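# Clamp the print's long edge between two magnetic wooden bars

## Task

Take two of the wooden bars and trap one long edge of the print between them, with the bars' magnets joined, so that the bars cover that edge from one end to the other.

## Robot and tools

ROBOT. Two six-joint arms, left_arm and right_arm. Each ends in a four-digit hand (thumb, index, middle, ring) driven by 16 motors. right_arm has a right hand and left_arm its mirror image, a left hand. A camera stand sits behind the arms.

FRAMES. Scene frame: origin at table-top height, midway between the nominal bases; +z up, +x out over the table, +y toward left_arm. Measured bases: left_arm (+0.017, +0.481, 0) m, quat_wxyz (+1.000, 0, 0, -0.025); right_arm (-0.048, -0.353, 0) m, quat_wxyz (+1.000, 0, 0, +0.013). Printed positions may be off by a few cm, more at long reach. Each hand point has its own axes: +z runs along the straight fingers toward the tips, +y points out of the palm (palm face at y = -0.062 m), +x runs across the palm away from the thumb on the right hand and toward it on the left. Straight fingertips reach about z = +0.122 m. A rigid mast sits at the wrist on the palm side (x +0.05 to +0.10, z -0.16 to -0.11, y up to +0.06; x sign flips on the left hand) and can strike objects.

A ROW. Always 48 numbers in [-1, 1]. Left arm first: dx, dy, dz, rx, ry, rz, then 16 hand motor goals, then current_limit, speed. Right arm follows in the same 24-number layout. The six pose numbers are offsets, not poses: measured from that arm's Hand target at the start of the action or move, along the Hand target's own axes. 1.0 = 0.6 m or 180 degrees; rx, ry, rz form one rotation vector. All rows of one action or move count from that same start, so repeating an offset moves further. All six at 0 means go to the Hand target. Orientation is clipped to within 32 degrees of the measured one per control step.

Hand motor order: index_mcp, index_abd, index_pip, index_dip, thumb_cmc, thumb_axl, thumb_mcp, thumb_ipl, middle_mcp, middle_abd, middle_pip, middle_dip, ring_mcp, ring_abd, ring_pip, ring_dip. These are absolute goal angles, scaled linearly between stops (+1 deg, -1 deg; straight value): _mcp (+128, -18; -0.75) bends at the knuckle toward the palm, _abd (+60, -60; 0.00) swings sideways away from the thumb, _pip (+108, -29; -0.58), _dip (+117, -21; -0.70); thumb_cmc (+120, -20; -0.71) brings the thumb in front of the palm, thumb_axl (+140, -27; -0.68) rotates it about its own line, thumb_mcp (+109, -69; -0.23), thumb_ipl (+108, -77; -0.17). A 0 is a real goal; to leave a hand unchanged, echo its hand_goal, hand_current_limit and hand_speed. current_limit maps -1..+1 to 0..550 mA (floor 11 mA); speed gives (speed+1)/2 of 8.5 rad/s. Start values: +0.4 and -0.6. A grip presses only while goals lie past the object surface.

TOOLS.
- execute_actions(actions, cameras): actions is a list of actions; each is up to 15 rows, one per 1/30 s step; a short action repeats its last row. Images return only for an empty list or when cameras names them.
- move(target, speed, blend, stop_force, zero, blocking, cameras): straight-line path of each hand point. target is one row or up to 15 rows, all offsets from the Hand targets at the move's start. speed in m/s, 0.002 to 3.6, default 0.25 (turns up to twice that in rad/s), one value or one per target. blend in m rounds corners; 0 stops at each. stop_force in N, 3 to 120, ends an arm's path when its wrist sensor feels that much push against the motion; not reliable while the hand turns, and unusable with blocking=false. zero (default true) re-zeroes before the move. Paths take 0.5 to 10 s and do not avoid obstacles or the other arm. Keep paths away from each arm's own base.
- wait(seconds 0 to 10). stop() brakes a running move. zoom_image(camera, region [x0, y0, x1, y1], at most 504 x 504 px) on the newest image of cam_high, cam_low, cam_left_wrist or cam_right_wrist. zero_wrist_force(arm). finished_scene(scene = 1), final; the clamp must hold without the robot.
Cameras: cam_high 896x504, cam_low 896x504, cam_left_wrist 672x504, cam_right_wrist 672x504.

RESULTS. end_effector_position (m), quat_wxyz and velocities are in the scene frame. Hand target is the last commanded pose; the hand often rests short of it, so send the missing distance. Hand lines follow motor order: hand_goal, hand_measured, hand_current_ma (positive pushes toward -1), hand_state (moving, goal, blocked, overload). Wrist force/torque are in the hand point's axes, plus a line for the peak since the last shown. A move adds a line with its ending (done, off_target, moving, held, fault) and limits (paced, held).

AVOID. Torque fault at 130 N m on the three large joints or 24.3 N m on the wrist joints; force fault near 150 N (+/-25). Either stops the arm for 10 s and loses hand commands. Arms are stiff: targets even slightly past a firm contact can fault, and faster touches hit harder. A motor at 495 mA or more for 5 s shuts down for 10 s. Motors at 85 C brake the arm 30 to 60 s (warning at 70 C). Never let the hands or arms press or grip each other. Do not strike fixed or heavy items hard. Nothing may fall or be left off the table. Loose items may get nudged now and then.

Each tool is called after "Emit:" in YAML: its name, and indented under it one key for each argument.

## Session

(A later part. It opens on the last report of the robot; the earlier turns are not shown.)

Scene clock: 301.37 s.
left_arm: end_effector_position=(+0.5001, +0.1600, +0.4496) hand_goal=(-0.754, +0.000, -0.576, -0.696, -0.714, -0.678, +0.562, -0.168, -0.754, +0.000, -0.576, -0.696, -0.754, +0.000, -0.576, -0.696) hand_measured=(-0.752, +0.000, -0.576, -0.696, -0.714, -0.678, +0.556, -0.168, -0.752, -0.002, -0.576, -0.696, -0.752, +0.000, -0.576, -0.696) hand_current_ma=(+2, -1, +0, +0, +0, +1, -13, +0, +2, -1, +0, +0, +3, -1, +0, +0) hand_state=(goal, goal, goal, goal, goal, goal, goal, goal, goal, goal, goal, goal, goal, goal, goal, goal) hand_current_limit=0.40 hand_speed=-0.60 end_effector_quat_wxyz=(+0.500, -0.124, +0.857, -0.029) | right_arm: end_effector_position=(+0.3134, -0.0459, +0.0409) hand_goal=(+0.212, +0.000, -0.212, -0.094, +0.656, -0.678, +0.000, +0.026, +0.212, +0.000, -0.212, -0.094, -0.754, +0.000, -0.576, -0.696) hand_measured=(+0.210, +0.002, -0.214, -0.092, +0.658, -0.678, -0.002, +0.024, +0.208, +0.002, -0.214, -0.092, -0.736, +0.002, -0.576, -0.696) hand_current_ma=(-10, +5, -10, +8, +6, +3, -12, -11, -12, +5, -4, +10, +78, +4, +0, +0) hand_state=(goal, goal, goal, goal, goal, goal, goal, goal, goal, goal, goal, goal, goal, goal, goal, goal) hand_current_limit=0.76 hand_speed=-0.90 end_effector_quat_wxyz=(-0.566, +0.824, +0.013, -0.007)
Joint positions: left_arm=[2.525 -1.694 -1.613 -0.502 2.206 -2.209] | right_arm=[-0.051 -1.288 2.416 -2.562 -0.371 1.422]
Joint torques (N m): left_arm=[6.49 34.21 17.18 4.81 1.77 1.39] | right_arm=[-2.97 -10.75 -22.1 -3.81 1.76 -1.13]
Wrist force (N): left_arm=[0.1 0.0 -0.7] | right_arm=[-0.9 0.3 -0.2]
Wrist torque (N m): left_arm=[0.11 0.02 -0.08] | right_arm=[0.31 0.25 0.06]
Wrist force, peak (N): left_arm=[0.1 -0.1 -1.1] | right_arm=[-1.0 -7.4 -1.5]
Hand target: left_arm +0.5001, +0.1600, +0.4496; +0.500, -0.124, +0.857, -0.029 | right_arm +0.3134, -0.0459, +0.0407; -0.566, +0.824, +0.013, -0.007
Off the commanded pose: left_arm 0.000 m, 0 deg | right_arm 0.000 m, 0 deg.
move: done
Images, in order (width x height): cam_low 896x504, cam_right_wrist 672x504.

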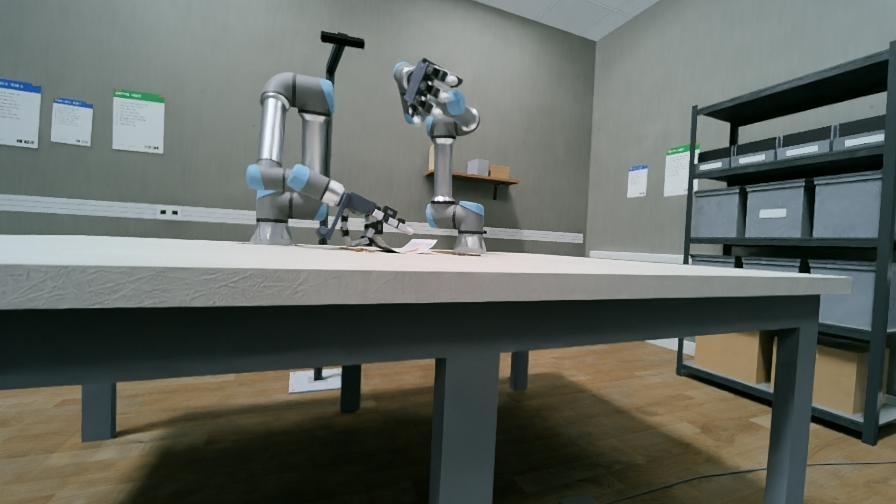

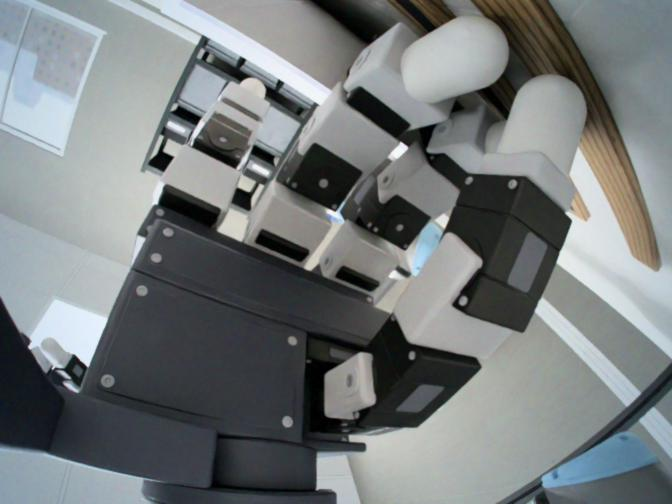

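Emit:
move:
  target:
    - [0,0,0,0,0,0,-0.754,0,-0.576,-0.696,-0.714,-0.678,0.562,-0.168,-0.754,0,-0.576,-0.696,-0.754,0,-0.576,-0.696,0.4,-0.6,0,0,0,0,0,0,0.2384,0,-0.1956,-0.087,0.657,-0.678,-0.3,0.027,0.2384,0,-0.1956,-0.087,-0.754,0,-0.576,-0.696,0.6,-0.6]
    - [0,0,0,0,0,0,-0.754,0,-0.576,-0.696,-0.714,-0.678,0.562,-0.168,-0.754,0,-0.576,-0.696,-0.754,0,-0.576,-0.696,0.4,-0.6,0.0003,0.0080,0.01358,0,0,0,0.2384,0,-0.1956,-0.087,0.657,-0.678,-0.3,0.027,0.2384,0,-0.1956,-0.087,-0.754,0,-0.576,-0.696,0.6,-0.6]
    - [0,0,0,0,0,0,-0.754,0,-0.576,-0.696,-0.714,-0.678,0.562,-0.168,-0.754,0,-0.576,-0.696,-0.754,0,-0.576,-0.696,0.4,-0.6,0.0003,0.0080,0.01358,0,0,0,0.2384,0,-0.1956,-0.087,0.657,-0.678,0.0,0.027,0.2384,0,-0.1956,-0.087,-0.754,0,-0.576,-0.696,0.76,-0.9]
  speed: [0.02,0.01,0.02]
  cameras: ["cam_right_wrist"]

Emit:
zoom_image:
  camera: "cam_right_wrist"
  region: [370, 0, 672, 280]

Scene clock: 314.67 s.
left_arm: end_effector_position=(+0.5001, +0.1600, +0.4496) hand_goal=(-0.754, +0.000, -0.576, -0.696, -0.714, -0.678, +0.562, -0.168, -0.754, +0.000, -0.576, -0.696, -0.754, +0.000, -0.576, -0.696) hand_measured=(-0.752, +0.000, -0.576, -0.696, -0.714, -0.678, +0.556, -0.168, -0.752, -0.002, -0.576, -0.696, -0.752, +0.000, -0.576, -0.696) hand_current_ma=(+2, -1, +0, +0, +0, +1, -13, +0, +2, -1, +0, +0, +3, -1, +0, +0) hand_state=(goal, goal, goal, goal, goal, goal, goal, goal, goal, goal, goal, goal, goal, goal, goal, goal) hand_current_limit=0.40 hand_speed=-0.60 end_effector_quat_wxyz=(+0.500, -0.124, +0.857, -0.029) | right_arm: end_effector_position=(+0.3135, -0.0400, +0.0333) hand_goal=(+0.238, +0.000, -0.196, -0.088, +0.656, -0.678, +0.000, +0.026, +0.238, +0.000, -0.196, -0.088, -0.754, +0.000, -0.576, -0.696) hand_measured=(+0.240, +0.002, -0.188, -0.082, +0.658, -0.678, -0.106, +0.012, +0.240, +0.002, -0.190, -0.082, -0.736, +0.002, -0.576, -0.696) hand_current_ma=(+4, +3, +26, +22, +6, +3, -484, -75, +5, +4, +18, +21, +78, +4, +0, +0) hand_state=(goal, goal, goal, goal, goal, goal, blocked, goal, goal, goal, goal, goal, goal, goal, goal, goal) hand_current_limit=0.76 hand_speed=-0.90 end_effector_quat_wxyz=(-0.566, +0.824, +0.013, -0.007)
Joint positions: left_arm=[2.525 -1.694 -1.613 -0.502 2.206 -2.209] | right_arm=[-0.036 -1.249 2.417 -2.641 -0.369 1.463]
Joint torques (N m): left_arm=[6.66 35.02 16.82 4.93 1.85 1.58] | right_arm=[-6.49 -36.87 1.08 0.09 -0.21 -2.51]
Wrist force (N): left_arm=[0.2 0.2 -0.9] | right_arm=[-0.8 -3.5 -3.3]
Wrist torque (N m): left_arm=[0.15 0.00 -0.07] | right_arm=[-0.04 0.23 0.06]
Wrist force, peak (N): left_arm=[0.1 -0.1 -1.1] | right_arm=[-0.9 -5.3 -0.1]
Hand target: left_arm +0.5001, +0.1600, +0.4496; +0.500, -0.124, +0.857, -0.029 | right_arm +0.3135, -0.0400, +0.0333; -0.566, +0.824, +0.013, -0.007
Off the commanded pose: left_arm 0.000 m, 0 deg | right_arm 0.000 m, 0 deg.
move: done
Images, in order (width x height): cam_right_wrist 672x504.

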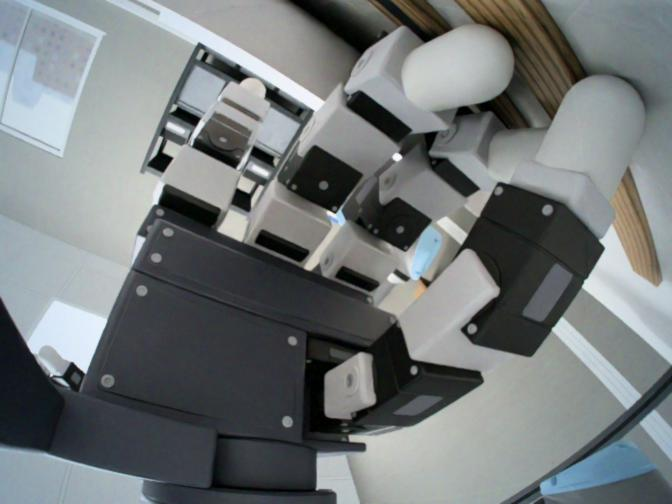

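Scaled by 1.669 from the camera's 672x504 image, which has a finer 960x720 frame.

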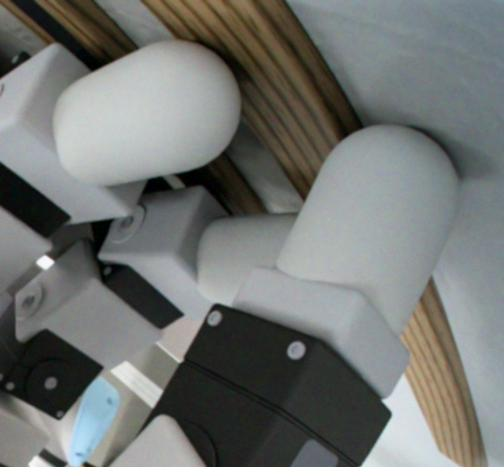

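Emit:
move:
  target:
    - [0,0,0,0,0,0,-0.754,0,-0.576,-0.696,-0.714,-0.678,0.562,-0.168,-0.754,0,-0.576,-0.696,-0.754,0,-0.576,-0.696,0.4,-0.6,0,-0.00155,-0.0006,0,0,0,0.2384,0,-0.1956,-0.087,0.657,-0.678,-0.2,0.027,0.2384,0,-0.1956,-0.087,-0.754,0,-0.576,-0.696,0.6,-0.6]
    - [0,0,0,0,0,0,-0.754,0,-0.576,-0.696,-0.714,-0.678,0.562,-0.168,-0.754,0,-0.576,-0.696,-0.754,0,-0.576,-0.696,0.4,-0.6,0,-0.00155,-0.0006,0,0,0,0.137,0,-0.0905,-0.087,0.657,-0.678,-0.2,0.027,0.137,0,-0.0905,-0.087,-0.754,0,-0.576,-0.696,0.6,-0.6]
    - [0,0,0,0,0,0,-0.754,0,-0.576,-0.696,-0.714,-0.678,0.562,-0.168,-0.754,0,-0.576,-0.696,-0.754,0,-0.576,-0.696,0.4,-0.6,0,0,0,0,0,0,0.137,0,-0.0905,-0.087,0.657,-0.678,0.0,0.027,0.137,0,-0.0905,-0.087,-0.754,0,-0.576,-0.696,0.76,-0.9]
  speed: 0.02
  cameras: ["cam_right_wrist"]

Emit:
zoom_image:
  camera: "cam_right_wrist"
  region: [370, 0, 672, 280]

Scene clock: 320.00 s.
left_arm: end_effector_position=(+0.5001, +0.1600, +0.4496) hand_goal=(-0.754, +0.000, -0.576, -0.696, -0.714, -0.678, +0.562, -0.168, -0.754, +0.000, -0.576, -0.696, -0.754, +0.000, -0.576, -0.696) hand_measured=(-0.752, +0.000, -0.576, -0.696, -0.714, -0.678, +0.556, -0.168, -0.752, -0.002, -0.576, -0.696, -0.752, +0.000, -0.576, -0.696) hand_current_ma=(+2, -1, +0, +0, +0, +1, -13, +0, +2, -1, +0, +0, +3, -1, +0, +0) hand_state=(goal, goal, goal, goal, goal, goal, goal, goal, goal, goal, goal, goal, goal, goal, goal, goal) hand_current_limit=0.40 hand_speed=-0.60 end_effector_quat_wxyz=(+0.500, -0.124, +0.857, -0.029) | right_arm: end_effector_position=(+0.3135, -0.0400, +0.0333) hand_goal=(+0.136, +0.000, -0.090, -0.088, +0.656, -0.678, +0.000, +0.026, +0.136, +0.000, -0.090, -0.088, -0.754, +0.000, -0.576, -0.696) hand_measured=(+0.136, +0.002, -0.090, -0.086, +0.658, -0.678, -0.104, +0.012, +0.136, +0.002, -0.088, -0.084, -0.736, +0.002, -0.576, -0.696) hand_current_ma=(+0, +3, +0, +8, +5, +3, -484, -77, +1, +4, +3, +10, +78, +4, +0, +0) hand_state=(goal, goal, goal, goal, goal, goal, blocked, goal, goal, goal, goal, goal, goal, goal, goal, goal) hand_current_limit=0.76 hand_speed=-0.90 end_effector_quat_wxyz=(-0.566, +0.824, +0.013, -0.007)
Joint positions: left_arm=[2.525 -1.694 -1.613 -0.502 2.206 -2.209] | right_arm=[-0.036 -1.249 2.417 -2.641 -0.369 1.463]
Joint torques (N m): left_arm=[6.22 35.15 17.08 4.82 1.79 1.43] | right_arm=[2.79 -26.69 2.39 -0.09 2.79 2.18]
Wrist force (N): left_arm=[0.0 -0.2 -0.9] | right_arm=[-1.0 -3.6 -2.8]
Wrist torque (N m): left_arm=[0.09 0.03 -0.08] | right_arm=[-0.02 0.26 0.05]
Wrist force, peak (N): left_arm=[0.0 0.1 -1.1] | right_arm=[-0.8 -3.7 -3.3]
Hand target: left_arm +0.5001, +0.1600, +0.4496; +0.500, -0.124, +0.857, -0.029 | right_arm +0.3135, -0.0400, +0.0333; -0.566, +0.824, +0.013, -0.007
Off the commanded pose: left_arm 0.000 m, 0 deg | right_arm 0.000 m, 0 deg.
move: done
Images, in order (width x height): cam_right_wrist 672x504.

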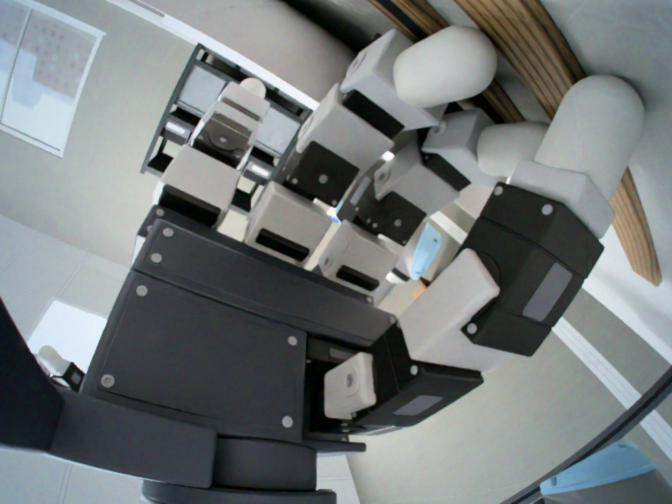

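Scaled by 1.669 from the camera's 672x504 image, which has a finer 960x720 frame.

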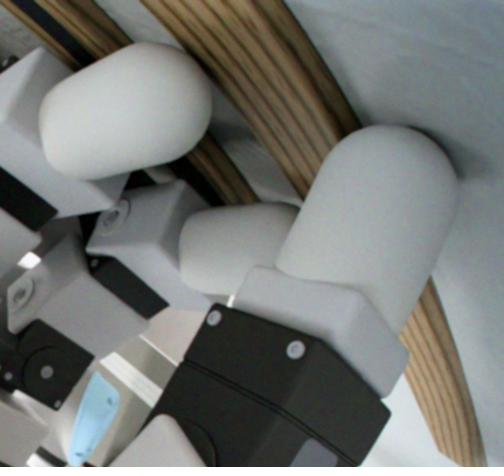

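Emit:
move:
  target:
    - [0,0,0,0,0,0,-0.754,0,-0.576,-0.696,-0.714,-0.678,0.562,-0.168,-0.754,0,-0.576,-0.696,-0.754,0,-0.576,-0.696,0.4,-0.6,0,-0.0031,-0.0012,0,0,0,0.137,0,-0.0905,-0.087,0.657,-0.678,-0.2,0.027,0.137,0,-0.0905,-0.087,-0.754,0,-0.576,-0.696,0.6,-0.6]
    - [0,0,0,0,0,0,-0.754,0,-0.576,-0.696,-0.714,-0.678,0.562,-0.168,-0.754,0,-0.576,-0.696,-0.754,0,-0.576,-0.696,0.4,-0.6,0,-0.0031,-0.0012,0,0,0,0.152,0,-0.1255,-0.087,0.657,-0.678,-0.2,0.027,0.152,0,-0.1255,-0.087,-0.754,0,-0.576,-0.696,0.6,-0.6]
    - [0,0,0,0,0,0,-0.754,0,-0.576,-0.696,-0.714,-0.678,0.562,-0.168,-0.754,0,-0.576,-0.696,-0.754,0,-0.576,-0.696,0.4,-0.6,0,-0.00155,-0.0006,0,0,0,0.152,0,-0.1255,-0.087,0.657,-0.678,-0.2,0.027,0.152,0,-0.1255,-0.087,-0.754,0,-0.576,-0.696,0.6,-0.6]
  speed: 0.012

Emit:
move:
  target: [0,0,0,0,0,0,-0.754,0,-0.576,-0.696,-0.714,-0.678,0.562,-0.168,-0.754,0,-0.576,-0.696,-0.754,0,-0.576,-0.696,0.4,-0.6,0,0,0,0,0,0,0.152,0,-0.1255,-0.087,0.657,-0.678,0.0,0.027,0.152,0,-0.1255,-0.087,-0.754,0,-0.576,-0.696,0.76,-0.9]
  speed: 0.012
  cameras: ["cam_right_wrist"]

Emit:
zoom_image:
  camera: "cam_right_wrist"
  region: [370, 0, 672, 280]

Scene clock: 325.03 s.
left_arm: end_effector_position=(+0.5001, +0.1600, +0.4496) hand_goal=(-0.754, +0.000, -0.576, -0.696, -0.714, -0.678, +0.562, -0.168, -0.754, +0.000, -0.576, -0.696, -0.754, +0.000, -0.576, -0.696) hand_measured=(-0.752, +0.000, -0.576, -0.696, -0.714, -0.678, +0.556, -0.168, -0.752, -0.002, -0.576, -0.696, -0.752, +0.000, -0.576, -0.696) hand_current_ma=(+2, -1, +0, +0, +0, +1, -13, +0, +2, -1, +0, +0, +3, -1, +0, +0) hand_state=(goal, goal, goal, goal, goal, goal, goal, goal, goal, goal, goal, goal, goal, goal, goal, goal) hand_current_limit=0.40 hand_speed=-0.60 end_effector_quat_wxyz=(+0.500, -0.124, +0.857, -0.029) | right_arm: end_effector_position=(+0.3135, -0.0400, +0.0343) hand_goal=(+0.152, +0.000, -0.126, -0.088, +0.656, -0.678, -0.200, +0.026, +0.152, +0.000, -0.126, -0.088, -0.754, +0.000, -0.576, -0.696) hand_measured=(+0.152, +0.002, -0.124, -0.086, +0.658, -0.678, -0.196, +0.024, +0.152, +0.002, -0.122, -0.084, -0.736, +0.002, -0.576, -0.696) hand_current_ma=(+3, +3, +9, +8, +5, +3, +18, -8, +1, +3, +10, +13, +78, +4, +0, +0) hand_state=(goal, goal, goal, goal, goal, goal, goal, goal, goal, goal, goal, goal, goal, goal, goal, goal) hand_current_limit=0.60 hand_speed=-0.60 end_effector_quat_wxyz=(-0.566, +0.824, +0.013, -0.007)
Joint positions: left_arm=[2.525 -1.694 -1.613 -0.502 2.206 -2.209] | right_arm=[-0.036 -1.252 2.416 -2.637 -0.369 1.463]
Joint torques (N m): left_arm=[5.18 34.32 17.33 4.84 1.78 1.54] | right_arm=[-0.29 -14.37 3.48 -3.97 2.5 -1.71]
Wrist force (N): left_arm=[0.2 0.0 -0.9] | right_arm=[-0.6 -2.4 -0.2]
Wrist torque (N m): left_arm=[0.12 0.01 -0.07] | right_arm=[0.18 0.24 0.04]
Wrist force, peak (N): left_arm=[0.2 0.0 -1.1] | right_arm=[-0.7 -3.8 -2.9]
Hand target: left_arm +0.5001, +0.1600, +0.4496; +0.500, -0.124, +0.857, -0.029 | right_arm +0.3135, -0.0400, +0.0343; -0.566, +0.824, +0.013, -0.007
Off the commanded pose: left_arm 0.000 m, 0 deg | right_arm 0.000 m, 0 deg.
move: done

Scene clock: 325.83 s.
left_arm: end_effector_position=(+0.5001, +0.1600, +0.4496) hand_goal=(-0.754, +0.000, -0.576, -0.696, -0.714, -0.678, +0.562, -0.168, -0.754, +0.000, -0.576, -0.696, -0.754, +0.000, -0.576, -0.696) hand_measured=(-0.752, +0.000, -0.576, -0.696, -0.714, -0.678, +0.556, -0.168, -0.752, -0.002, -0.576, -0.696, -0.752, +0.000, -0.576, -0.696) hand_current_ma=(+2, -1, +0, +0, +0, +1, -13, +0, +2, -1, +0, +0, +3, -1, +0, +0) hand_state=(goal, goal, goal, goal, goal, goal, goal, goal, goal, goal, goal, goal, goal, goal, goal, goal) hand_current_limit=0.40 hand_speed=-0.60 end_effector_quat_wxyz=(+0.500, -0.124, +0.857, -0.029) | right_arm: end_effector_position=(+0.3135, -0.0400, +0.0343) hand_goal=(+0.152, +0.000, -0.126, -0.088, +0.656, -0.678, +0.000, +0.026, +0.152, +0.000, -0.126, -0.088, -0.754, +0.000, -0.576, -0.696) hand_measured=(+0.154, +0.002, -0.124, -0.086, +0.658, -0.678, -0.104, +0.012, +0.152, +0.002, -0.122, -0.084, -0.736, +0.002, -0.576, -0.696) hand_current_ma=(+3, +3, +9, +8, +5, +3, -484, -77, +1, +3, +10, +13, +78, +4, +0, +0) hand_state=(goal, goal, goal, goal, goal, goal, blocked, goal, goal, goal, goal, goal, goal, goal, goal, goal) hand_current_limit=0.76 hand_speed=-0.90 end_effector_quat_wxyz=(-0.566, +0.824, +0.013, -0.007)
Joint positions: left_arm=[2.525 -1.694 -1.613 -0.502 2.206 -2.209] | right_arm=[-0.036 -1.252 2.416 -2.637 -0.369 1.463]
Joint torques (N m): left_arm=[6.45 35.1 17.27 4.76 1.79 1.55] | right_arm=[-2 -28.79 3.73 -0.03 2.69 0.54]
Wrist force (N): left_arm=[0.1 0.0 -0.8] | right_arm=[-0.3 -3.9 -3.0]
Wrist torque (N m): left_arm=[0.12 0.02 -0.08] | right_arm=[-0.04 0.18 0.08]
Wrist force, peak (N): left_arm=[-0.1 0.0 -1.1] | right_arm=[-0.3 -3.9 -3.0]
Hand target: left_arm +0.5001, +0.1600, +0.4496; +0.500, -0.124, +0.857, -0.029 | right_arm +0.3135, -0.0400, +0.0343; -0.566, +0.824, +0.013, -0.007
Off the commanded pose: left_arm 0.000 m, 0 deg | right_arm 0.000 m, 0 deg.
move: done
Images, in order (width x height): cam_right_wrist 672x504.

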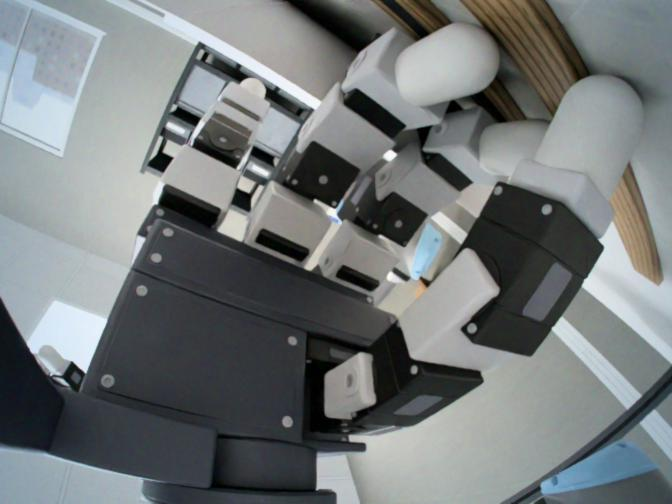

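Scaled by 1.669 from the camera's 672x504 image, which has a finer 960x720 frame.

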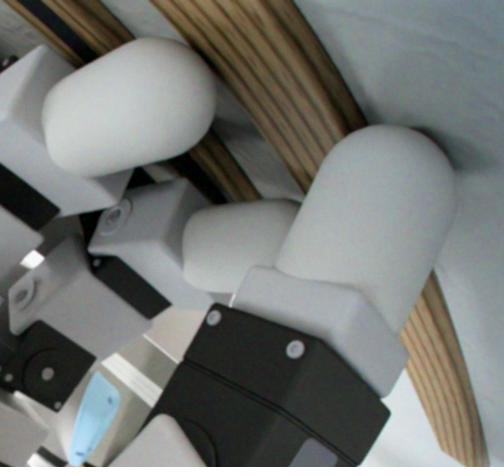

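Emit:
move:
  target: [0,0,0,0,0,0,-0.754,0,-0.576,-0.696,-0.714,-0.678,0.562,-0.168,-0.754,0,-0.576,-0.696,-0.754,0,-0.576,-0.696,0.4,-0.6,0,0.00268,0.0037,-0.01667,0,0,0.152,0,-0.1255,-0.087,0.657,-0.678,0.0,0.027,0.152,0,-0.1255,-0.087,-0.754,0,-0.576,-0.696,0.76,-0.9]
  speed: 0.012
  cameras: ["cam_right_wrist"]

Emit:
zoom_image:
  camera: "cam_right_wrist"
  region: [370, 0, 672, 280]

Scene clock: 329.93 s.
left_arm: end_effector_position=(+0.5001, +0.1600, +0.4496) hand_goal=(-0.754, +0.000, -0.576, -0.696, -0.714, -0.678, +0.562, -0.168, -0.754, +0.000, -0.576, -0.696, -0.754, +0.000, -0.576, -0.696) hand_measured=(-0.752, +0.000, -0.576, -0.696, -0.714, -0.678, +0.556, -0.168, -0.752, -0.002, -0.576, -0.696, -0.752, +0.000, -0.576, -0.696) hand_current_ma=(+2, -1, +0, +0, +0, +1, -13, +0, +2, -1, +0, +0, +3, -1, +0, +0) hand_state=(goal, goal, goal, goal, goal, goal, goal, goal, goal, goal, goal, goal, goal, goal, goal, goal) hand_current_limit=0.40 hand_speed=-0.60 end_effector_quat_wxyz=(+0.500, -0.124, +0.857, -0.029) | right_arm: end_effector_position=(+0.3134, -0.0385, +0.0320) hand_goal=(+0.152, +0.000, -0.126, -0.088, +0.656, -0.678, +0.000, +0.026, +0.152, +0.000, -0.126, -0.088, -0.754, +0.000, -0.576, -0.696) hand_measured=(+0.152, +0.002, -0.124, -0.086, +0.658, -0.678, -0.096, +0.010, +0.152, +0.002, -0.122, -0.084, -0.736, +0.002, -0.576, -0.696) hand_current_ma=(+0, +3, +9, +10, +4, +3, -484, -87, -3, +3, +10, +17, +78, +4, +0, +0) hand_state=(goal, goal, goal, goal, goal, goal, blocked, goal, goal, goal, goal, goal, goal, goal, goal, goal) hand_current_limit=0.76 hand_speed=-0.90 end_effector_quat_wxyz=(-0.544, +0.839, +0.013, -0.007)
Joint positions: left_arm=[2.525 -1.694 -1.613 -0.502 2.206 -2.209] | right_arm=[-0.009 -1.248 2.409 -2.707 -0.42 1.54]
Joint torques (N m): left_arm=[6.26 34.65 16.66 4.67 1.72 1.36] | right_arm=[-2.1 -10.28 -20.25 -2.15 2.41 -0.67]
Wrist force (N): left_arm=[0.0 -0.1 -0.8] | right_arm=[-0.8 -2.9 -2.6]
Wrist torque (N m): left_arm=[0.10 0.03 -0.08] | right_arm=[0.00 0.19 0.05]
Wrist force, peak (N): left_arm=[0.0 0.2 -1.1] | right_arm=[-0.5 -4.2 -2.9]
Hand target: left_arm +0.5001, +0.1600, +0.4496; +0.500, -0.124, +0.857, -0.029 | right_arm +0.3134, -0.0385, +0.0320; -0.544, +0.839, +0.013, -0.007
Off the commanded pose: left_arm 0.000 m, 0 deg | right_arm 0.000 m, 0 deg.
move: done
Images, in order (width x height): cam_right_wrist 672x504.

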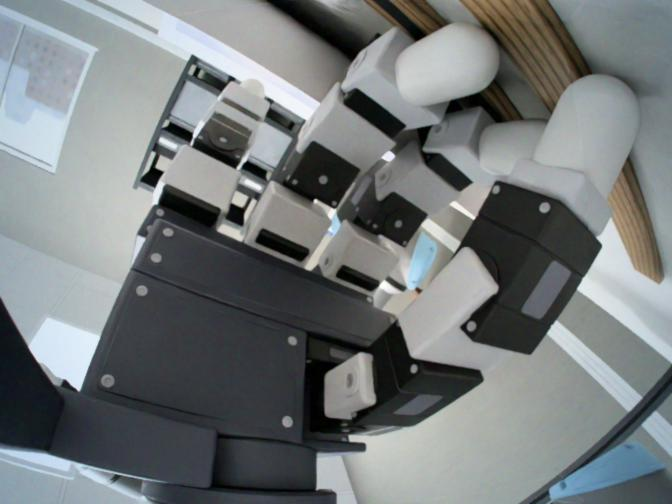

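Scaled by 1.669 from the camera's 672x504 image, which has a finer 960x720 frame.

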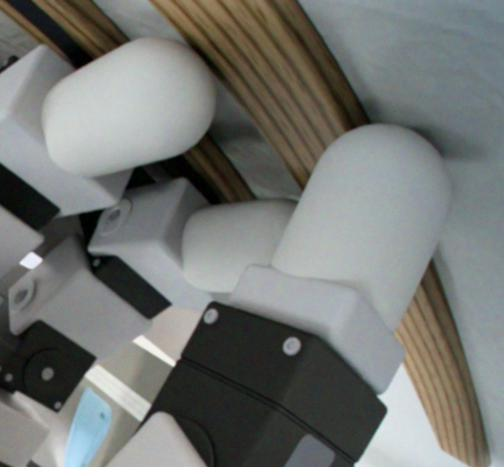

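Emit:
move:
  target:
    - [0,0,0,0,0,0,-0.754,0,-0.576,-0.696,-0.714,-0.678,0.562,-0.168,-0.754,0,-0.576,-0.696,-0.754,0,-0.576,-0.696,0.4,-0.6,0,0,0,0,0,0,0.152,0,-0.1255,-0.087,0.657,-0.678,-0.5,0.027,0.152,0,-0.1255,-0.087,-0.754,0,-0.576,-0.696,0.6,-0.6]
    - [0,0,0,0,0,0,-0.754,0,-0.576,-0.696,-0.714,-0.678,0.562,-0.168,-0.754,0,-0.576,-0.696,-0.754,0,-0.576,-0.696,0.4,-0.6,0.0006,-0.01423,0.01555,0,0,0,0.152,0,-0.1255,-0.087,0.657,-0.678,-0.5,0.027,0.152,0,-0.1255,-0.087,-0.754,0,-0.576,-0.696,0.6,-0.6]
    - [0,0,0,0,0,0,-0.754,0,-0.576,-0.696,-0.714,-0.678,0.562,-0.168,-0.754,0,-0.576,-0.696,-0.754,0,-0.576,-0.696,0.4,-0.6,0.0006,-0.00173,0.02112,0,0,0,0.152,0,-0.1255,-0.087,0.657,-0.678,-0.5,0.027,0.152,0,-0.1255,-0.087,-0.754,0,-0.576,-0.696,0.6,-0.6]
    - [0,0,0,0,0,0,-0.754,0,-0.576,-0.696,-0.714,-0.678,0.562,-0.168,-0.754,0,-0.576,-0.696,-0.754,0,-0.576,-0.696,0.4,-0.6,-0.0012,0.02337,-0.0352,0,0,0,0.152,0,-0.1255,-0.087,0.657,-0.678,-0.5,0.027,0.152,0,-0.1255,-0.087,-0.754,0,-0.576,-0.696,0.6,-0.6]
  speed: [0.02,0.04,0.02,0.04]
  cameras: ["cam_right_wrist","cam_left_wrist","cam_high"]

Emit:
zoom_image:
  camera: "cam_left_wrist"
  region: [0, 180, 280, 460]

Emit:
zoom_image:
  camera: "cam_high"
  region: [340, 160, 560, 300]

Scene clock: 348.80 s.
left_arm: end_effector_position=(+0.5001, +0.1600, +0.4496) hand_goal=(-0.754, +0.000, -0.576, -0.696, -0.714, -0.678, +0.562, -0.168, -0.754, +0.000, -0.576, -0.696, -0.754, +0.000, -0.576, -0.696) hand_measured=(-0.752, +0.000, -0.576, -0.696, -0.714, -0.678, +0.556, -0.168, -0.752, -0.002, -0.576, -0.696, -0.752, +0.000, -0.576, -0.696) hand_current_ma=(+2, -1, +0, +0, +0, +1, -13, +0, +2, -1, +0, +0, +3, -1, +0, +0) hand_state=(goal, goal, goal, goal, goal, goal, goal, goal, goal, goal, goal, goal, goal, goal, goal, goal) hand_current_limit=0.40 hand_speed=-0.60 end_effector_quat_wxyz=(+0.500, -0.124, +0.857, -0.029) | right_arm: end_effector_position=(+0.3134, -0.0635, +0.0279) hand_goal=(+0.152, +0.000, -0.126, -0.088, +0.656, -0.678, -0.500, +0.026, +0.152, +0.000, -0.126, -0.088, -0.754, +0.000, -0.576, -0.696) hand_measured=(+0.134, +0.000, -0.120, -0.076, +0.658, -0.678, -0.492, +0.024, +0.146, +0.000, -0.126, -0.084, -0.736, +0.002, -0.576, -0.696) hand_current_ma=(-73, -1, +20, +43, +4, +3, +40, -6, -27, -2, +3, +13, +78, +4, +0, +0) hand_state=(goal, goal, goal, goal, goal, goal, goal, goal, goal, goal, goal, goal, goal, goal, goal, goal) hand_current_limit=0.60 hand_speed=-0.60 end_effector_quat_wxyz=(-0.544, +0.839, +0.013, -0.007)
Joint positions: left_arm=[2.525 -1.694 -1.613 -0.502 2.206 -2.209] | right_arm=[-0.074 -1.291 2.423 -2.534 -0.426 1.383]
Joint torques (N m): left_arm=[5.41 33.99 16.26 4.82 1.84 1.39] | right_arm=[4.71 -7.74 -23.78 -3.61 1.57 1.35]
Wrist force (N): left_arm=[-0.2 -0.1 -0.9] | right_arm=[-1.1 -7.2 -0.6]
Wrist torque (N m): left_arm=[0.11 0.05 -0.10] | right_arm=[0.08 0.21 0.10]
Wrist force, peak (N): left_arm=[-0.1 0.2 -1.2] | right_arm=[-1.0 -16.8 -0.5]
Hand target: left_arm +0.5001, +0.1600, +0.4496; +0.500, -0.124, +0.857, -0.029 | right_arm +0.3134, -0.0635, +0.0278; -0.544, +0.839, +0.013, -0.007
Off the commanded pose: left_arm 0.000 m, 0 deg | right_arm 0.000 m, 0 deg.
move: done
Images, in order (width x height): cam_high 896x504, cam_left_wrist 672x504, cam_right_wrist 672x504.

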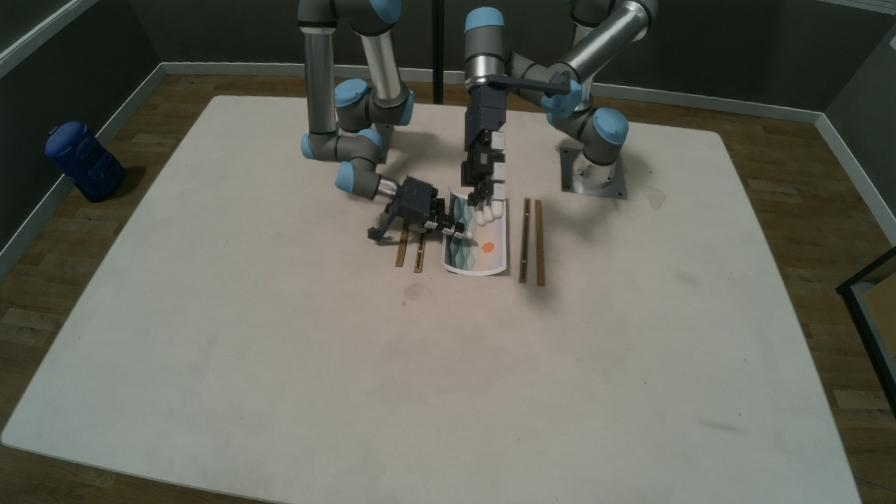

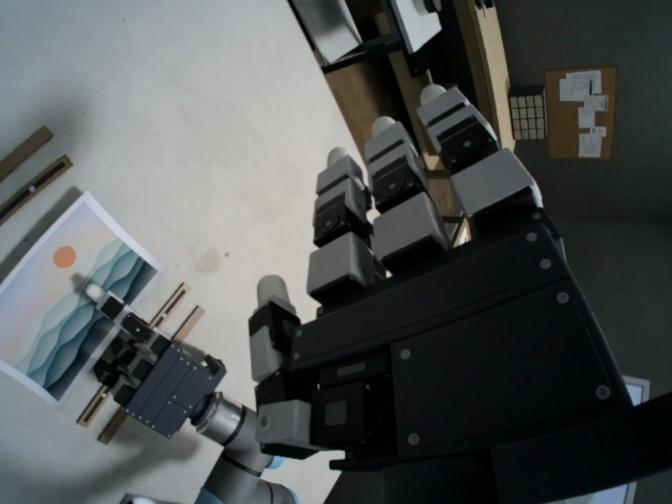

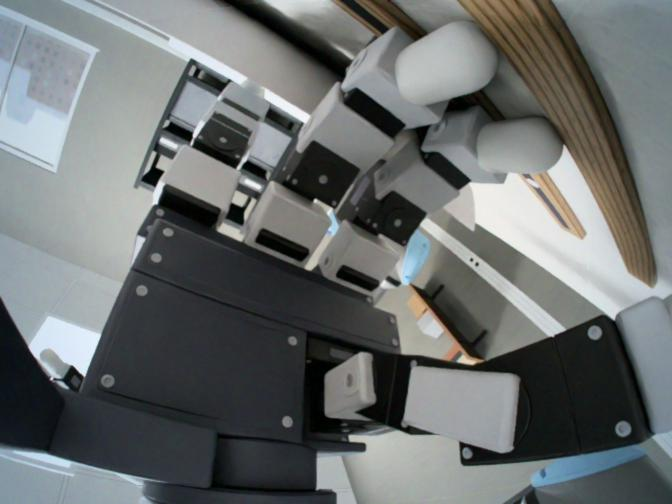

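Scaled by 1.800 from the camera's 672x504 image, which has a finer 960x720 frame.

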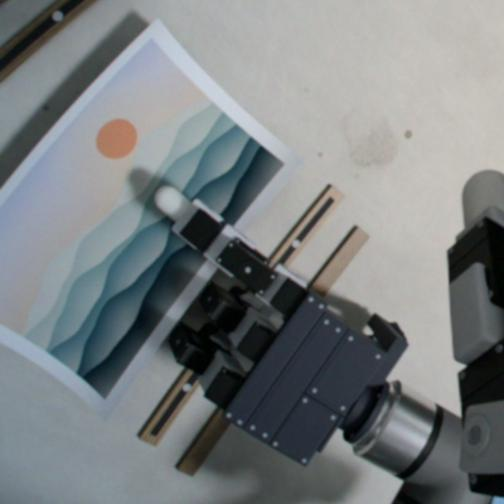

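Scaled by 2.291.

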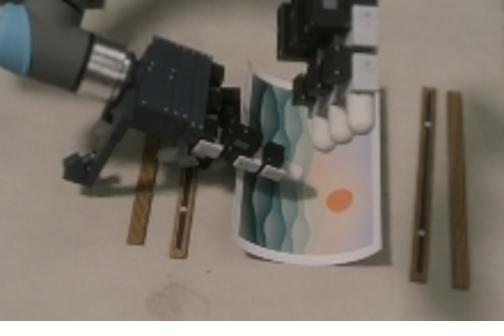

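Emit:
move:
  target:
    - [0,0,0,0,0,0,-0.754,0,-0.576,-0.696,-0.714,-0.678,0.562,-0.168,-0.754,0,-0.576,-0.696,-0.754,0,-0.576,-0.696,0.4,-0.6,0,-0.064,-0.0285,0,0,0,0.152,0,-0.1255,-0.087,0.657,-0.678,-0.5,0.027,0.152,0,-0.1255,-0.087,-0.754,0,-0.576,-0.696,0.6,-0.6]
    - [0,0,0,0,0,0,-0.754,0,-0.576,-0.696,-0.714,-0.678,0.562,-0.168,-0.754,0,-0.576,-0.696,-0.754,0,-0.576,-0.696,0.4,-0.6,0,-0.064,-0.0285,0,0,0,-0.3699,0,0.0073,0.6754,0.657,-0.678,0.35,-0.168,-0.3699,0,0.0073,0.6754,-1,0,-0.576,-0.696,0.6,-0.5]
    - [0,0,0,0,0,0,-0.754,0,-0.576,-0.696,-0.714,-0.678,0.562,-0.168,-0.754,0,-0.576,-0.696,-0.754,0,-0.576,-0.696,0.4,-0.6,-0.0031,0.0422,-0.1038,0.0111,0,0,-0.3699,0,0.0073,0.6754,0.657,-0.678,0.35,-0.168,-0.3699,0,0.0073,0.6754,-1,0,-0.576,-0.696,0.6,-0.5]
  speed: [0.06,0.06,0.08]
  cameras: ["cam_right_wrist","cam_left_wrist"]

Emit:
zoom_image:
  camera: "cam_left_wrist"
  region: [0, 180, 280, 460]

Scene clock: 354.53 s.
left_arm: end_effector_position=(+0.5001, +0.1600, +0.4496) hand_goal=(-0.754, +0.000, -0.576, -0.696, -0.714, -0.678, +0.562, -0.168, -0.754, +0.000, -0.576, -0.696, -0.754, +0.000, -0.576, -0.696) hand_measured=(-0.752, +0.000, -0.576, -0.696, -0.714, -0.678, +0.556, -0.168, -0.752, -0.002, -0.576, -0.696, -0.752, +0.000, -0.576, -0.696) hand_current_ma=(+2, -1, +0, +0, +0, +1, -13, +0, +2, -1, +0, +0, +3, -1, +0, +0) hand_state=(goal, goal, goal, goal, goal, goal, goal, goal, goal, goal, goal, goal, goal, goal, goal, goal) hand_current_limit=0.40 hand_speed=-0.60 end_effector_quat_wxyz=(+0.500, -0.124, +0.857, -0.029) | right_arm: end_effector_position=(+0.3136, -0.1307, +0.0301) hand_goal=(-0.370, +0.000, +0.008, +0.676, +0.656, -0.678, +0.350, -0.168, -0.370, +0.000, +0.008, +0.676, -1.000, +0.000, -0.576, -0.696) hand_measured=(-0.358, +0.000, +0.004, +0.672, +0.658, -0.678, +0.344, -0.166, -0.358, -0.002, +0.006, +0.672, -0.980, +0.002, -0.576, -0.696) hand_current_ma=(+47, -2, -11, -13, +4, +3, -27, +6, +53, -3, -9, -14, +85, +4, +1, +0) hand_state=(goal, goal, goal, goal, goal, goal, goal, goal, goal, goal, goal, goal, blocked, goal, goal, goal) hand_current_limit=0.60 hand_speed=-0.50 end_effector_quat_wxyz=(-0.559, +0.829, +0.013, -0.007)
Joint positions: left_arm=[2.525 -1.694 -1.613 -0.502 2.206 -2.209] | right_arm=[-0.267 -1.396 2.401 -1.995 -0.466 0.935]
Joint torques (N m): left_arm=[4.77 34.52 16.82 4.74 1.74 1.45] | right_arm=[-3.81 -35.26 -13.76 -2.51 3.38 -0.08]
Wrist force (N): left_arm=[0.1 0.0 -1.0] | right_arm=[-0.5 0.2 0.0]
Wrist torque (N m): left_arm=[0.13 0.01 -0.08] | right_arm=[0.21 0.18 0.06]
Wrist force, peak (N): left_arm=[0.0 -0.2 -1.1] | right_arm=[-0.7 -7.8 -1.0]
Hand target: left_arm +0.5001, +0.1600, +0.4496; +0.500, -0.124, +0.857, -0.029 | right_arm +0.3136, -0.1307, +0.0301; -0.559, +0.829, +0.013, -0.007
Off the commanded pose: left_arm 0.000 m, 0 deg | right_arm 0.000 m, 0 deg.
move: done
Images, in order (width x height): cam_left_wrist 672x504, cam_right_wrist 672x504.

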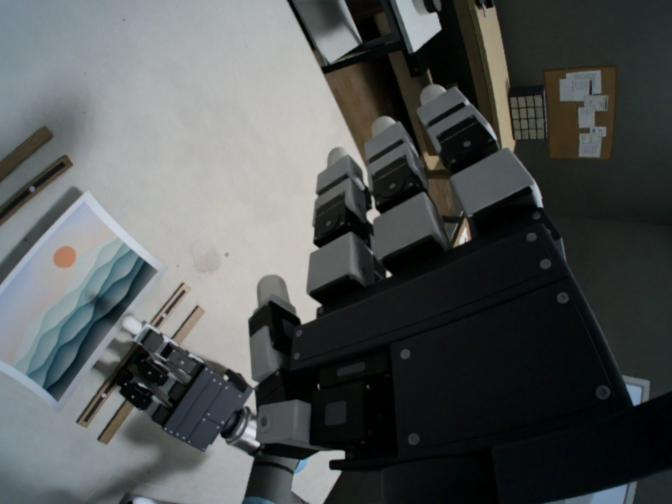

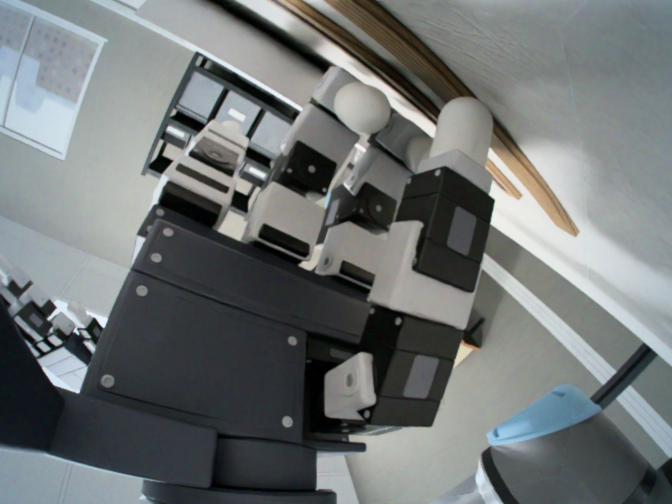

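Scaled by 1.800 from the camera's 672x504 image, which has a finer 960x720 frame.

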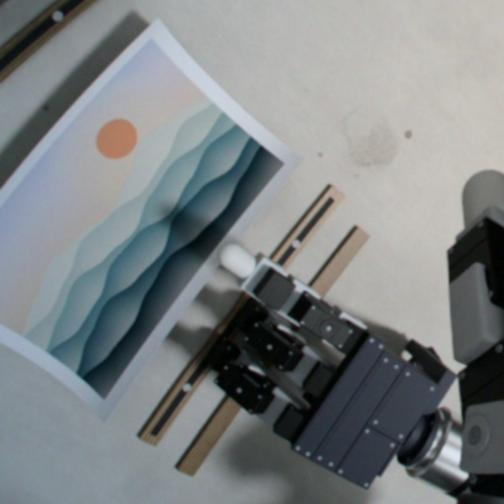

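Emit:
move:
  target: [0,0,0,0,0,0,-0.754,0,-0.576,-0.696,-0.714,-0.678,0.562,-0.168,-0.754,0,-0.576,-0.696,-0.754,0,-0.576,-0.696,0.4,-0.6,0,0.01638,0.00662,0,0,0,-0.3699,0,0.0073,0.6754,0.657,-0.678,0.35,-0.168,-0.3699,0,0.0073,0.6754,-1,0,-0.576,-0.696,0.6,-0.5]
  speed: 0.007
  stop_force: 3

Scene clock: 358.23 s.
left_arm: end_effector_position=(+0.5001, +0.1600, +0.4496) hand_goal=(-0.754, +0.000, -0.576, -0.696, -0.714, -0.678, +0.562, -0.168, -0.754, +0.000, -0.576, -0.696, -0.754, +0.000, -0.576, -0.696) hand_measured=(-0.752, +0.000, -0.576, -0.696, -0.714, -0.678, +0.556, -0.168, -0.752, -0.002, -0.576, -0.696, -0.752, +0.000, -0.576, -0.696) hand_current_ma=(+2, -1, +0, +0, +0, +1, -13, +0, +2, -1, +0, +0, +3, -1, +0, +0) hand_state=(goal, goal, goal, goal, goal, goal, goal, goal, goal, goal, goal, goal, goal, goal, goal, goal) hand_current_limit=0.40 hand_speed=-0.60 end_effector_quat_wxyz=(+0.500, -0.124, +0.857, -0.029) | right_arm: end_effector_position=(+0.3136, -0.1307, +0.0208) hand_goal=(-0.370, +0.000, +0.008, +0.676, +0.656, -0.678, +0.350, -0.168, -0.370, +0.000, +0.008, +0.676, -1.000, +0.000, -0.576, -0.696) hand_measured=(-0.358, +0.000, +0.004, +0.672, +0.658, -0.678, +0.346, -0.168, -0.358, -0.002, +0.006, +0.672, -0.980, +0.002, -0.576, -0.696) hand_current_ma=(+47, -2, -11, -13, +3, +2, -17, +0, +53, -3, -9, -14, +85, +4, +1, +0) hand_state=(goal, goal, goal, goal, goal, goal, goal, goal, goal, goal, goal, goal, blocked, goal, goal, goal) hand_current_limit=0.60 hand_speed=-0.50 end_effector_quat_wxyz=(-0.559, +0.829, +0.013, -0.007)
Joint positions: left_arm=[2.525 -1.694 -1.613 -0.502 2.206 -2.209] | right_arm=[-0.267 -1.368 2.408 -2.03 -0.466 0.934]
Joint torques (N m): left_arm=[4.65 34.03 16.52 4.84 1.92 1.32] | right_arm=[-5.31 -34.64 -25.7 1.1 2.58 0.82]
Wrist force (N): left_arm=[0.1 0.2 -0.9] | right_arm=[-0.9 -3.0 -2.6]
Wrist torque (N m): left_arm=[0.15 0.01 -0.08] | right_arm=[-0.01 0.21 0.05]
Wrist force, peak (N): left_arm=[0.0 -0.2 -1.1] | right_arm=[-1.0 -6.2 -5.4]
Hand target: left_arm +0.5001, +0.1600, +0.4496; +0.500, -0.124, +0.857, -0.029 | right_arm +0.3136, -0.1307, +0.0208; -0.559, +0.829, +0.013, -0.007 (not the last commanded pose)
Off the commanded pose: left_arm 0.000 m, 0 deg | right_arm 0.001 m, 0 deg.
move: contact (right_arm)

Emit:
move:
  target: [0,0,0,0,0,0,-0.754,0,-0.576,-0.696,-0.714,-0.678,0.562,-0.168,-0.754,0,-0.576,-0.696,-0.754,0,-0.576,-0.696,0.4,-0.6,0.0006,-0.0081,0.01828,0,0,0,-0.3699,0,0.0073,0.6754,0.657,-0.678,0.35,-0.168,-0.3699,0,0.0073,0.6754,-1,0,-0.576,-0.696,0.6,-0.5]
  speed: 0.02
  cameras: ["cam_right_wrist","cam_left_wrist"]

Emit:
zoom_image:
  camera: "cam_right_wrist"
  region: [300, 20, 600, 270]

Emit:
zoom_image:
  camera: "cam_left_wrist"
  region: [60, 260, 260, 460]

Scene clock: 360.30 s.
left_arm: end_effector_position=(+0.5001, +0.1600, +0.4496) hand_goal=(-0.754, +0.000, -0.576, -0.696, -0.714, -0.678, +0.562, -0.168, -0.754, +0.000, -0.576, -0.696, -0.754, +0.000, -0.576, -0.696) hand_measured=(-0.752, +0.000, -0.576, -0.696, -0.714, -0.678, +0.556, -0.168, -0.752, -0.002, -0.576, -0.696, -0.752, +0.000, -0.576, -0.696) hand_current_ma=(+2, -1, +0, +0, +0, +1, -13, +0, +2, -1, +0, +0, +3, -1, +0, +0) hand_state=(goal, goal, goal, goal, goal, goal, goal, goal, goal, goal, goal, goal, goal, goal, goal, goal) hand_current_limit=0.40 hand_speed=-0.60 end_effector_quat_wxyz=(+0.500, -0.124, +0.857, -0.029) | right_arm: end_effector_position=(+0.3136, -0.1187, +0.0212) hand_goal=(-0.370, +0.000, +0.008, +0.676, +0.656, -0.678, +0.350, -0.168, -0.370, +0.000, +0.008, +0.676, -1.000, +0.000, -0.576, -0.696) hand_measured=(-0.358, +0.000, +0.004, +0.672, +0.660, -0.678, +0.342, -0.186, -0.358, -0.002, +0.006, +0.672, -0.980, +0.002, -0.576, -0.696) hand_current_ma=(+47, -2, -10, -13, +12, +2, -35, -103, +52, -3, -9, -14, +83, +4, +1, +0) hand_state=(goal, goal, goal, goal, goal, goal, goal, goal, goal, goal, goal, goal, goal, goal, goal, goal) hand_current_limit=0.60 hand_speed=-0.50 end_effector_quat_wxyz=(-0.559, +0.829, +0.013, -0.007) end_effector_velocity=(-0.001, -0.001, -0.001) end_effector_angular_velocity=(+0.000, +0.004, +0.001)
Joint positions: left_arm=[2.525 -1.694 -1.613 -0.502 2.206 -2.209] | right_arm=[-0.235 -1.357 2.414 -2.102 -0.449 0.996]
Joint velocities: left_arm=[within noise] | right_arm=[-0.002 0.001 0 0.007 -0.002 -0.004]
Joint torques (N m): left_arm=[4.96 34.28 17.66 4.65 1.87 1.48] | right_arm=[-5.77 -18.68 2.68 1.71 -0.64 -2.74]
Wrist force (N): left_arm=[0.0 -0.2 -1.0] | right_arm=[-1.6 -16.7 -14.8]
Wrist torque (N m): left_arm=[0.11 0.02 -0.08] | right_arm=[-0.89 0.17 0.08]
Wrist force, peak (N): left_arm=[0.1 -0.2 -1.1] | right_arm=[-4.2 -44.2 -43.4]
Hand target: left_arm +0.5001, +0.1600, +0.4496; +0.500, -0.124, +0.857, -0.029 | right_arm +0.3136, -0.1187, +0.0212; -0.559, +0.829, +0.013, -0.007
Off the commanded pose: left_arm 0.000 m, 0 deg | right_arm 0.000 m, 0 deg.
move: done
Images, in order (width x height): cam_left_wrist 672x504, cam_right_wrist 672x504.

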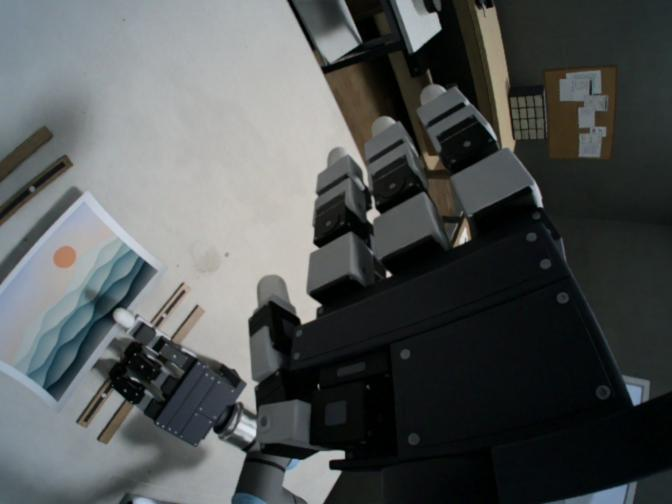

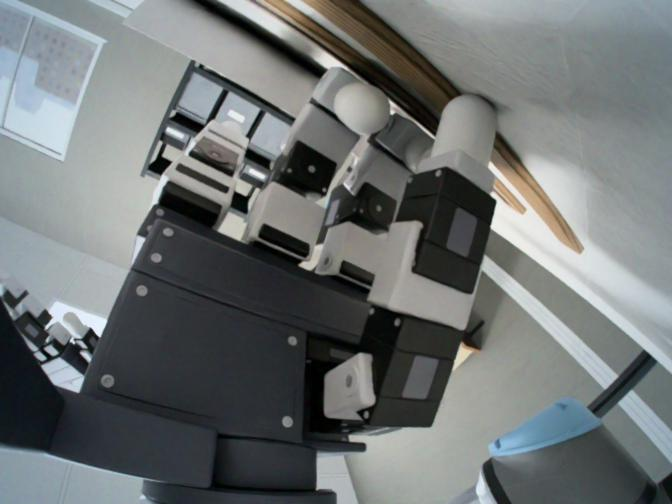

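Scaled by 1.680 from the camera's 672x504 image, which has a finer 960x720 frame.

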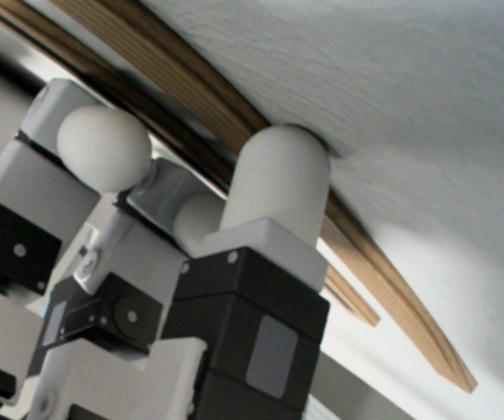

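Scaled by 2.520 from the camera's 672x504 image, which has a finer 960x720 frame.

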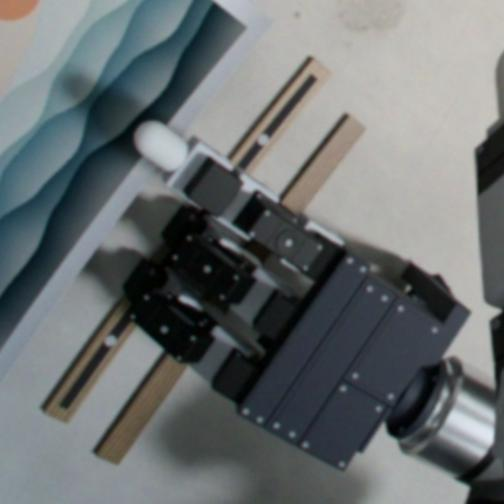

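Emit:
move:
  target:
    - [0,0,0,0,0,0,-0.754,0,-0.576,-0.696,-0.714,-0.678,0.562,-0.168,-0.754,0,-0.576,-0.696,-0.754,0,-0.576,-0.696,0.4,-0.6,0,-0.1066,-0.0431,0,0,0,-0.3699,0,0.0073,0.6754,0.657,-0.678,0.35,-0.168,-0.3699,0,0.0073,0.6754,-1,0,-0.576,-0.696,0.6,-0.5]
    - [0,0,0,0,0,0,-0.754,0,-0.576,-0.696,-0.714,-0.678,0.562,-0.168,-0.754,0,-0.576,-0.696,-0.754,0,-0.576,-0.696,0.4,-0.6,0.0037,-0.1276,0.0754,-0.01667,0.0192,0.0078,0.2466,0,-0.2117,-0.2319,0.657,-0.678,-0.5,-0.168,0.2466,0,-0.2117,-0.2319,0.2466,0,-0.2117,-0.2319,0.6,-0.5]
  speed: 0.08
  cameras: ["cam_right_wrist","cam_left_wrist"]

Emit:
zoom_image:
  camera: "cam_left_wrist"
  region: [0, 180, 280, 460]

Scene clock: 391.83 s.
left_arm: end_effector_position=(+0.5001, +0.1600, +0.4496) hand_goal=(-0.754, +0.000, -0.576, -0.696, -0.714, -0.678, +0.562, -0.168, -0.754, +0.000, -0.576, -0.696, -0.754, +0.000, -0.576, -0.696) hand_measured=(-0.752, +0.000, -0.576, -0.696, -0.714, -0.678, +0.556, -0.168, -0.752, -0.002, -0.576, -0.696, -0.752, +0.000, -0.576, -0.696) hand_current_ma=(+2, -1, +0, +0, +0, +1, -13, +0, +2, -1, +0, +0, +3, -1, +0, +0) hand_state=(goal, goal, goal, goal, goal, goal, goal, goal, goal, goal, goal, goal, goal, goal, goal, goal) hand_current_limit=0.40 hand_speed=-0.60 end_effector_quat_wxyz=(+0.500, -0.124, +0.857, -0.029) | right_arm: end_effector_position=(+0.3136, -0.0480, +0.0752) hand_goal=(+0.246, +0.000, -0.212, -0.232, +0.656, -0.678, -0.500, -0.168, +0.246, +0.000, -0.212, -0.232, +0.246, +0.000, -0.212, -0.232) hand_measured=(+0.242, +0.000, -0.210, -0.230, +0.658, -0.678, -0.492, -0.170, +0.242, -0.002, -0.210, -0.230, +0.242, +0.002, -0.214, -0.234) hand_current_ma=(-15, -2, +5, +8, +8, +4, +43, -5, -16, -3, +4, +9, -14, +4, -6, -10) hand_state=(goal, goal, goal, goal, goal, goal, goal, goal, goal, goal, goal, goal, goal, goal, goal, goal) hand_current_limit=0.60 hand_speed=-0.50 end_effector_quat_wxyz=(-0.537, +0.843, -0.014, +0.011)
Joint positions: left_arm=[2.525 -1.694 -1.613 -0.502 2.206 -2.209] | right_arm=[-0.03 -1.386 2.425 -2.682 -0.438 1.646]
Joint torques (N m): left_arm=[3.83 34 16.6 4.67 1.75 1.29] | right_arm=[6.34 -34.41 -27.19 -0.16 2.57 2.58]
Wrist force (N): left_arm=[0.1 0.0 -1.0] | right_arm=[-0.5 0.5 0.1]
Wrist torque (N m): left_arm=[0.14 0.02 -0.08] | right_arm=[0.40 0.17 0.14]
Wrist force, peak (N): left_arm=[0.3 0.0 -1.2] | right_arm=[-1.6 -17.2 -15.3]
Hand target: left_arm +0.5001, +0.1600, +0.4496; +0.500, -0.124, +0.857, -0.029 | right_arm +0.3136, -0.0480, +0.0752; -0.537, +0.843, -0.014, +0.011
Off the commanded pose: left_arm 0.000 m, 0 deg | right_arm 0.000 m, 0 deg.
move: done
Images, in order (width x height): cam_left_wrist 672x504, cam_right_wrist 672x504.

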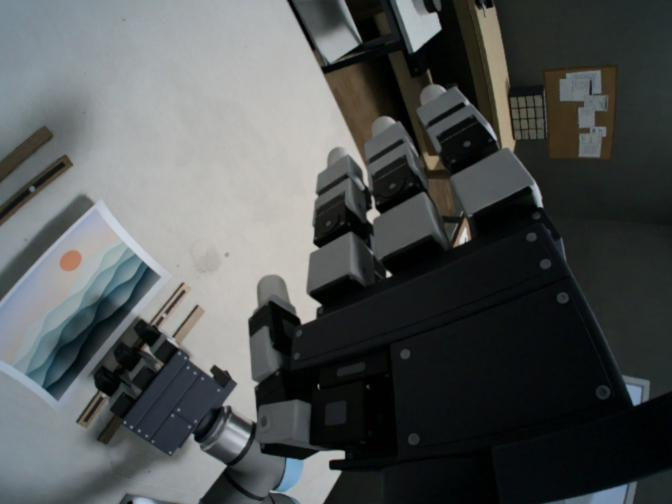

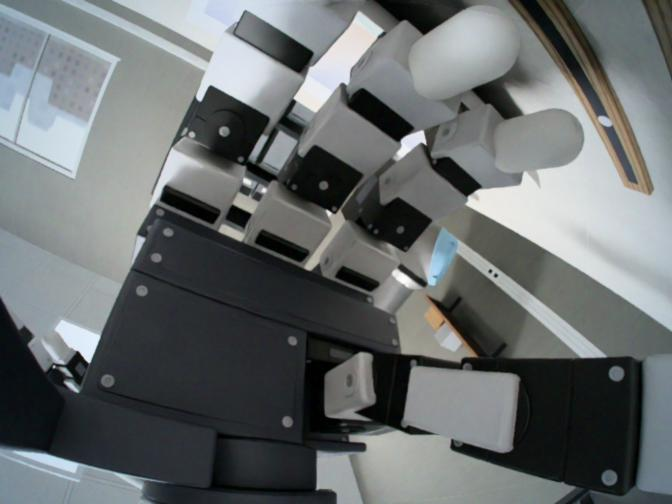

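Scaled by 1.800 from the camera's 672x504 image, which has a finer 960x720 frame.

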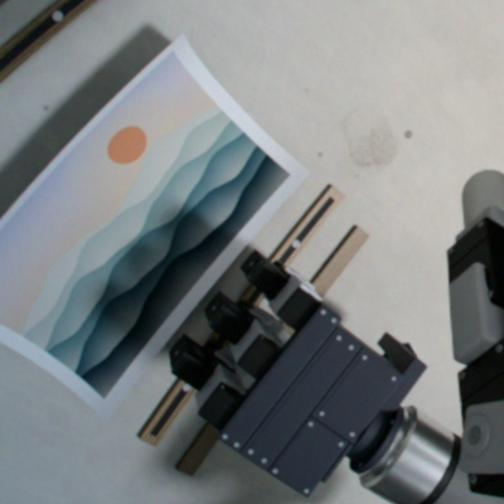

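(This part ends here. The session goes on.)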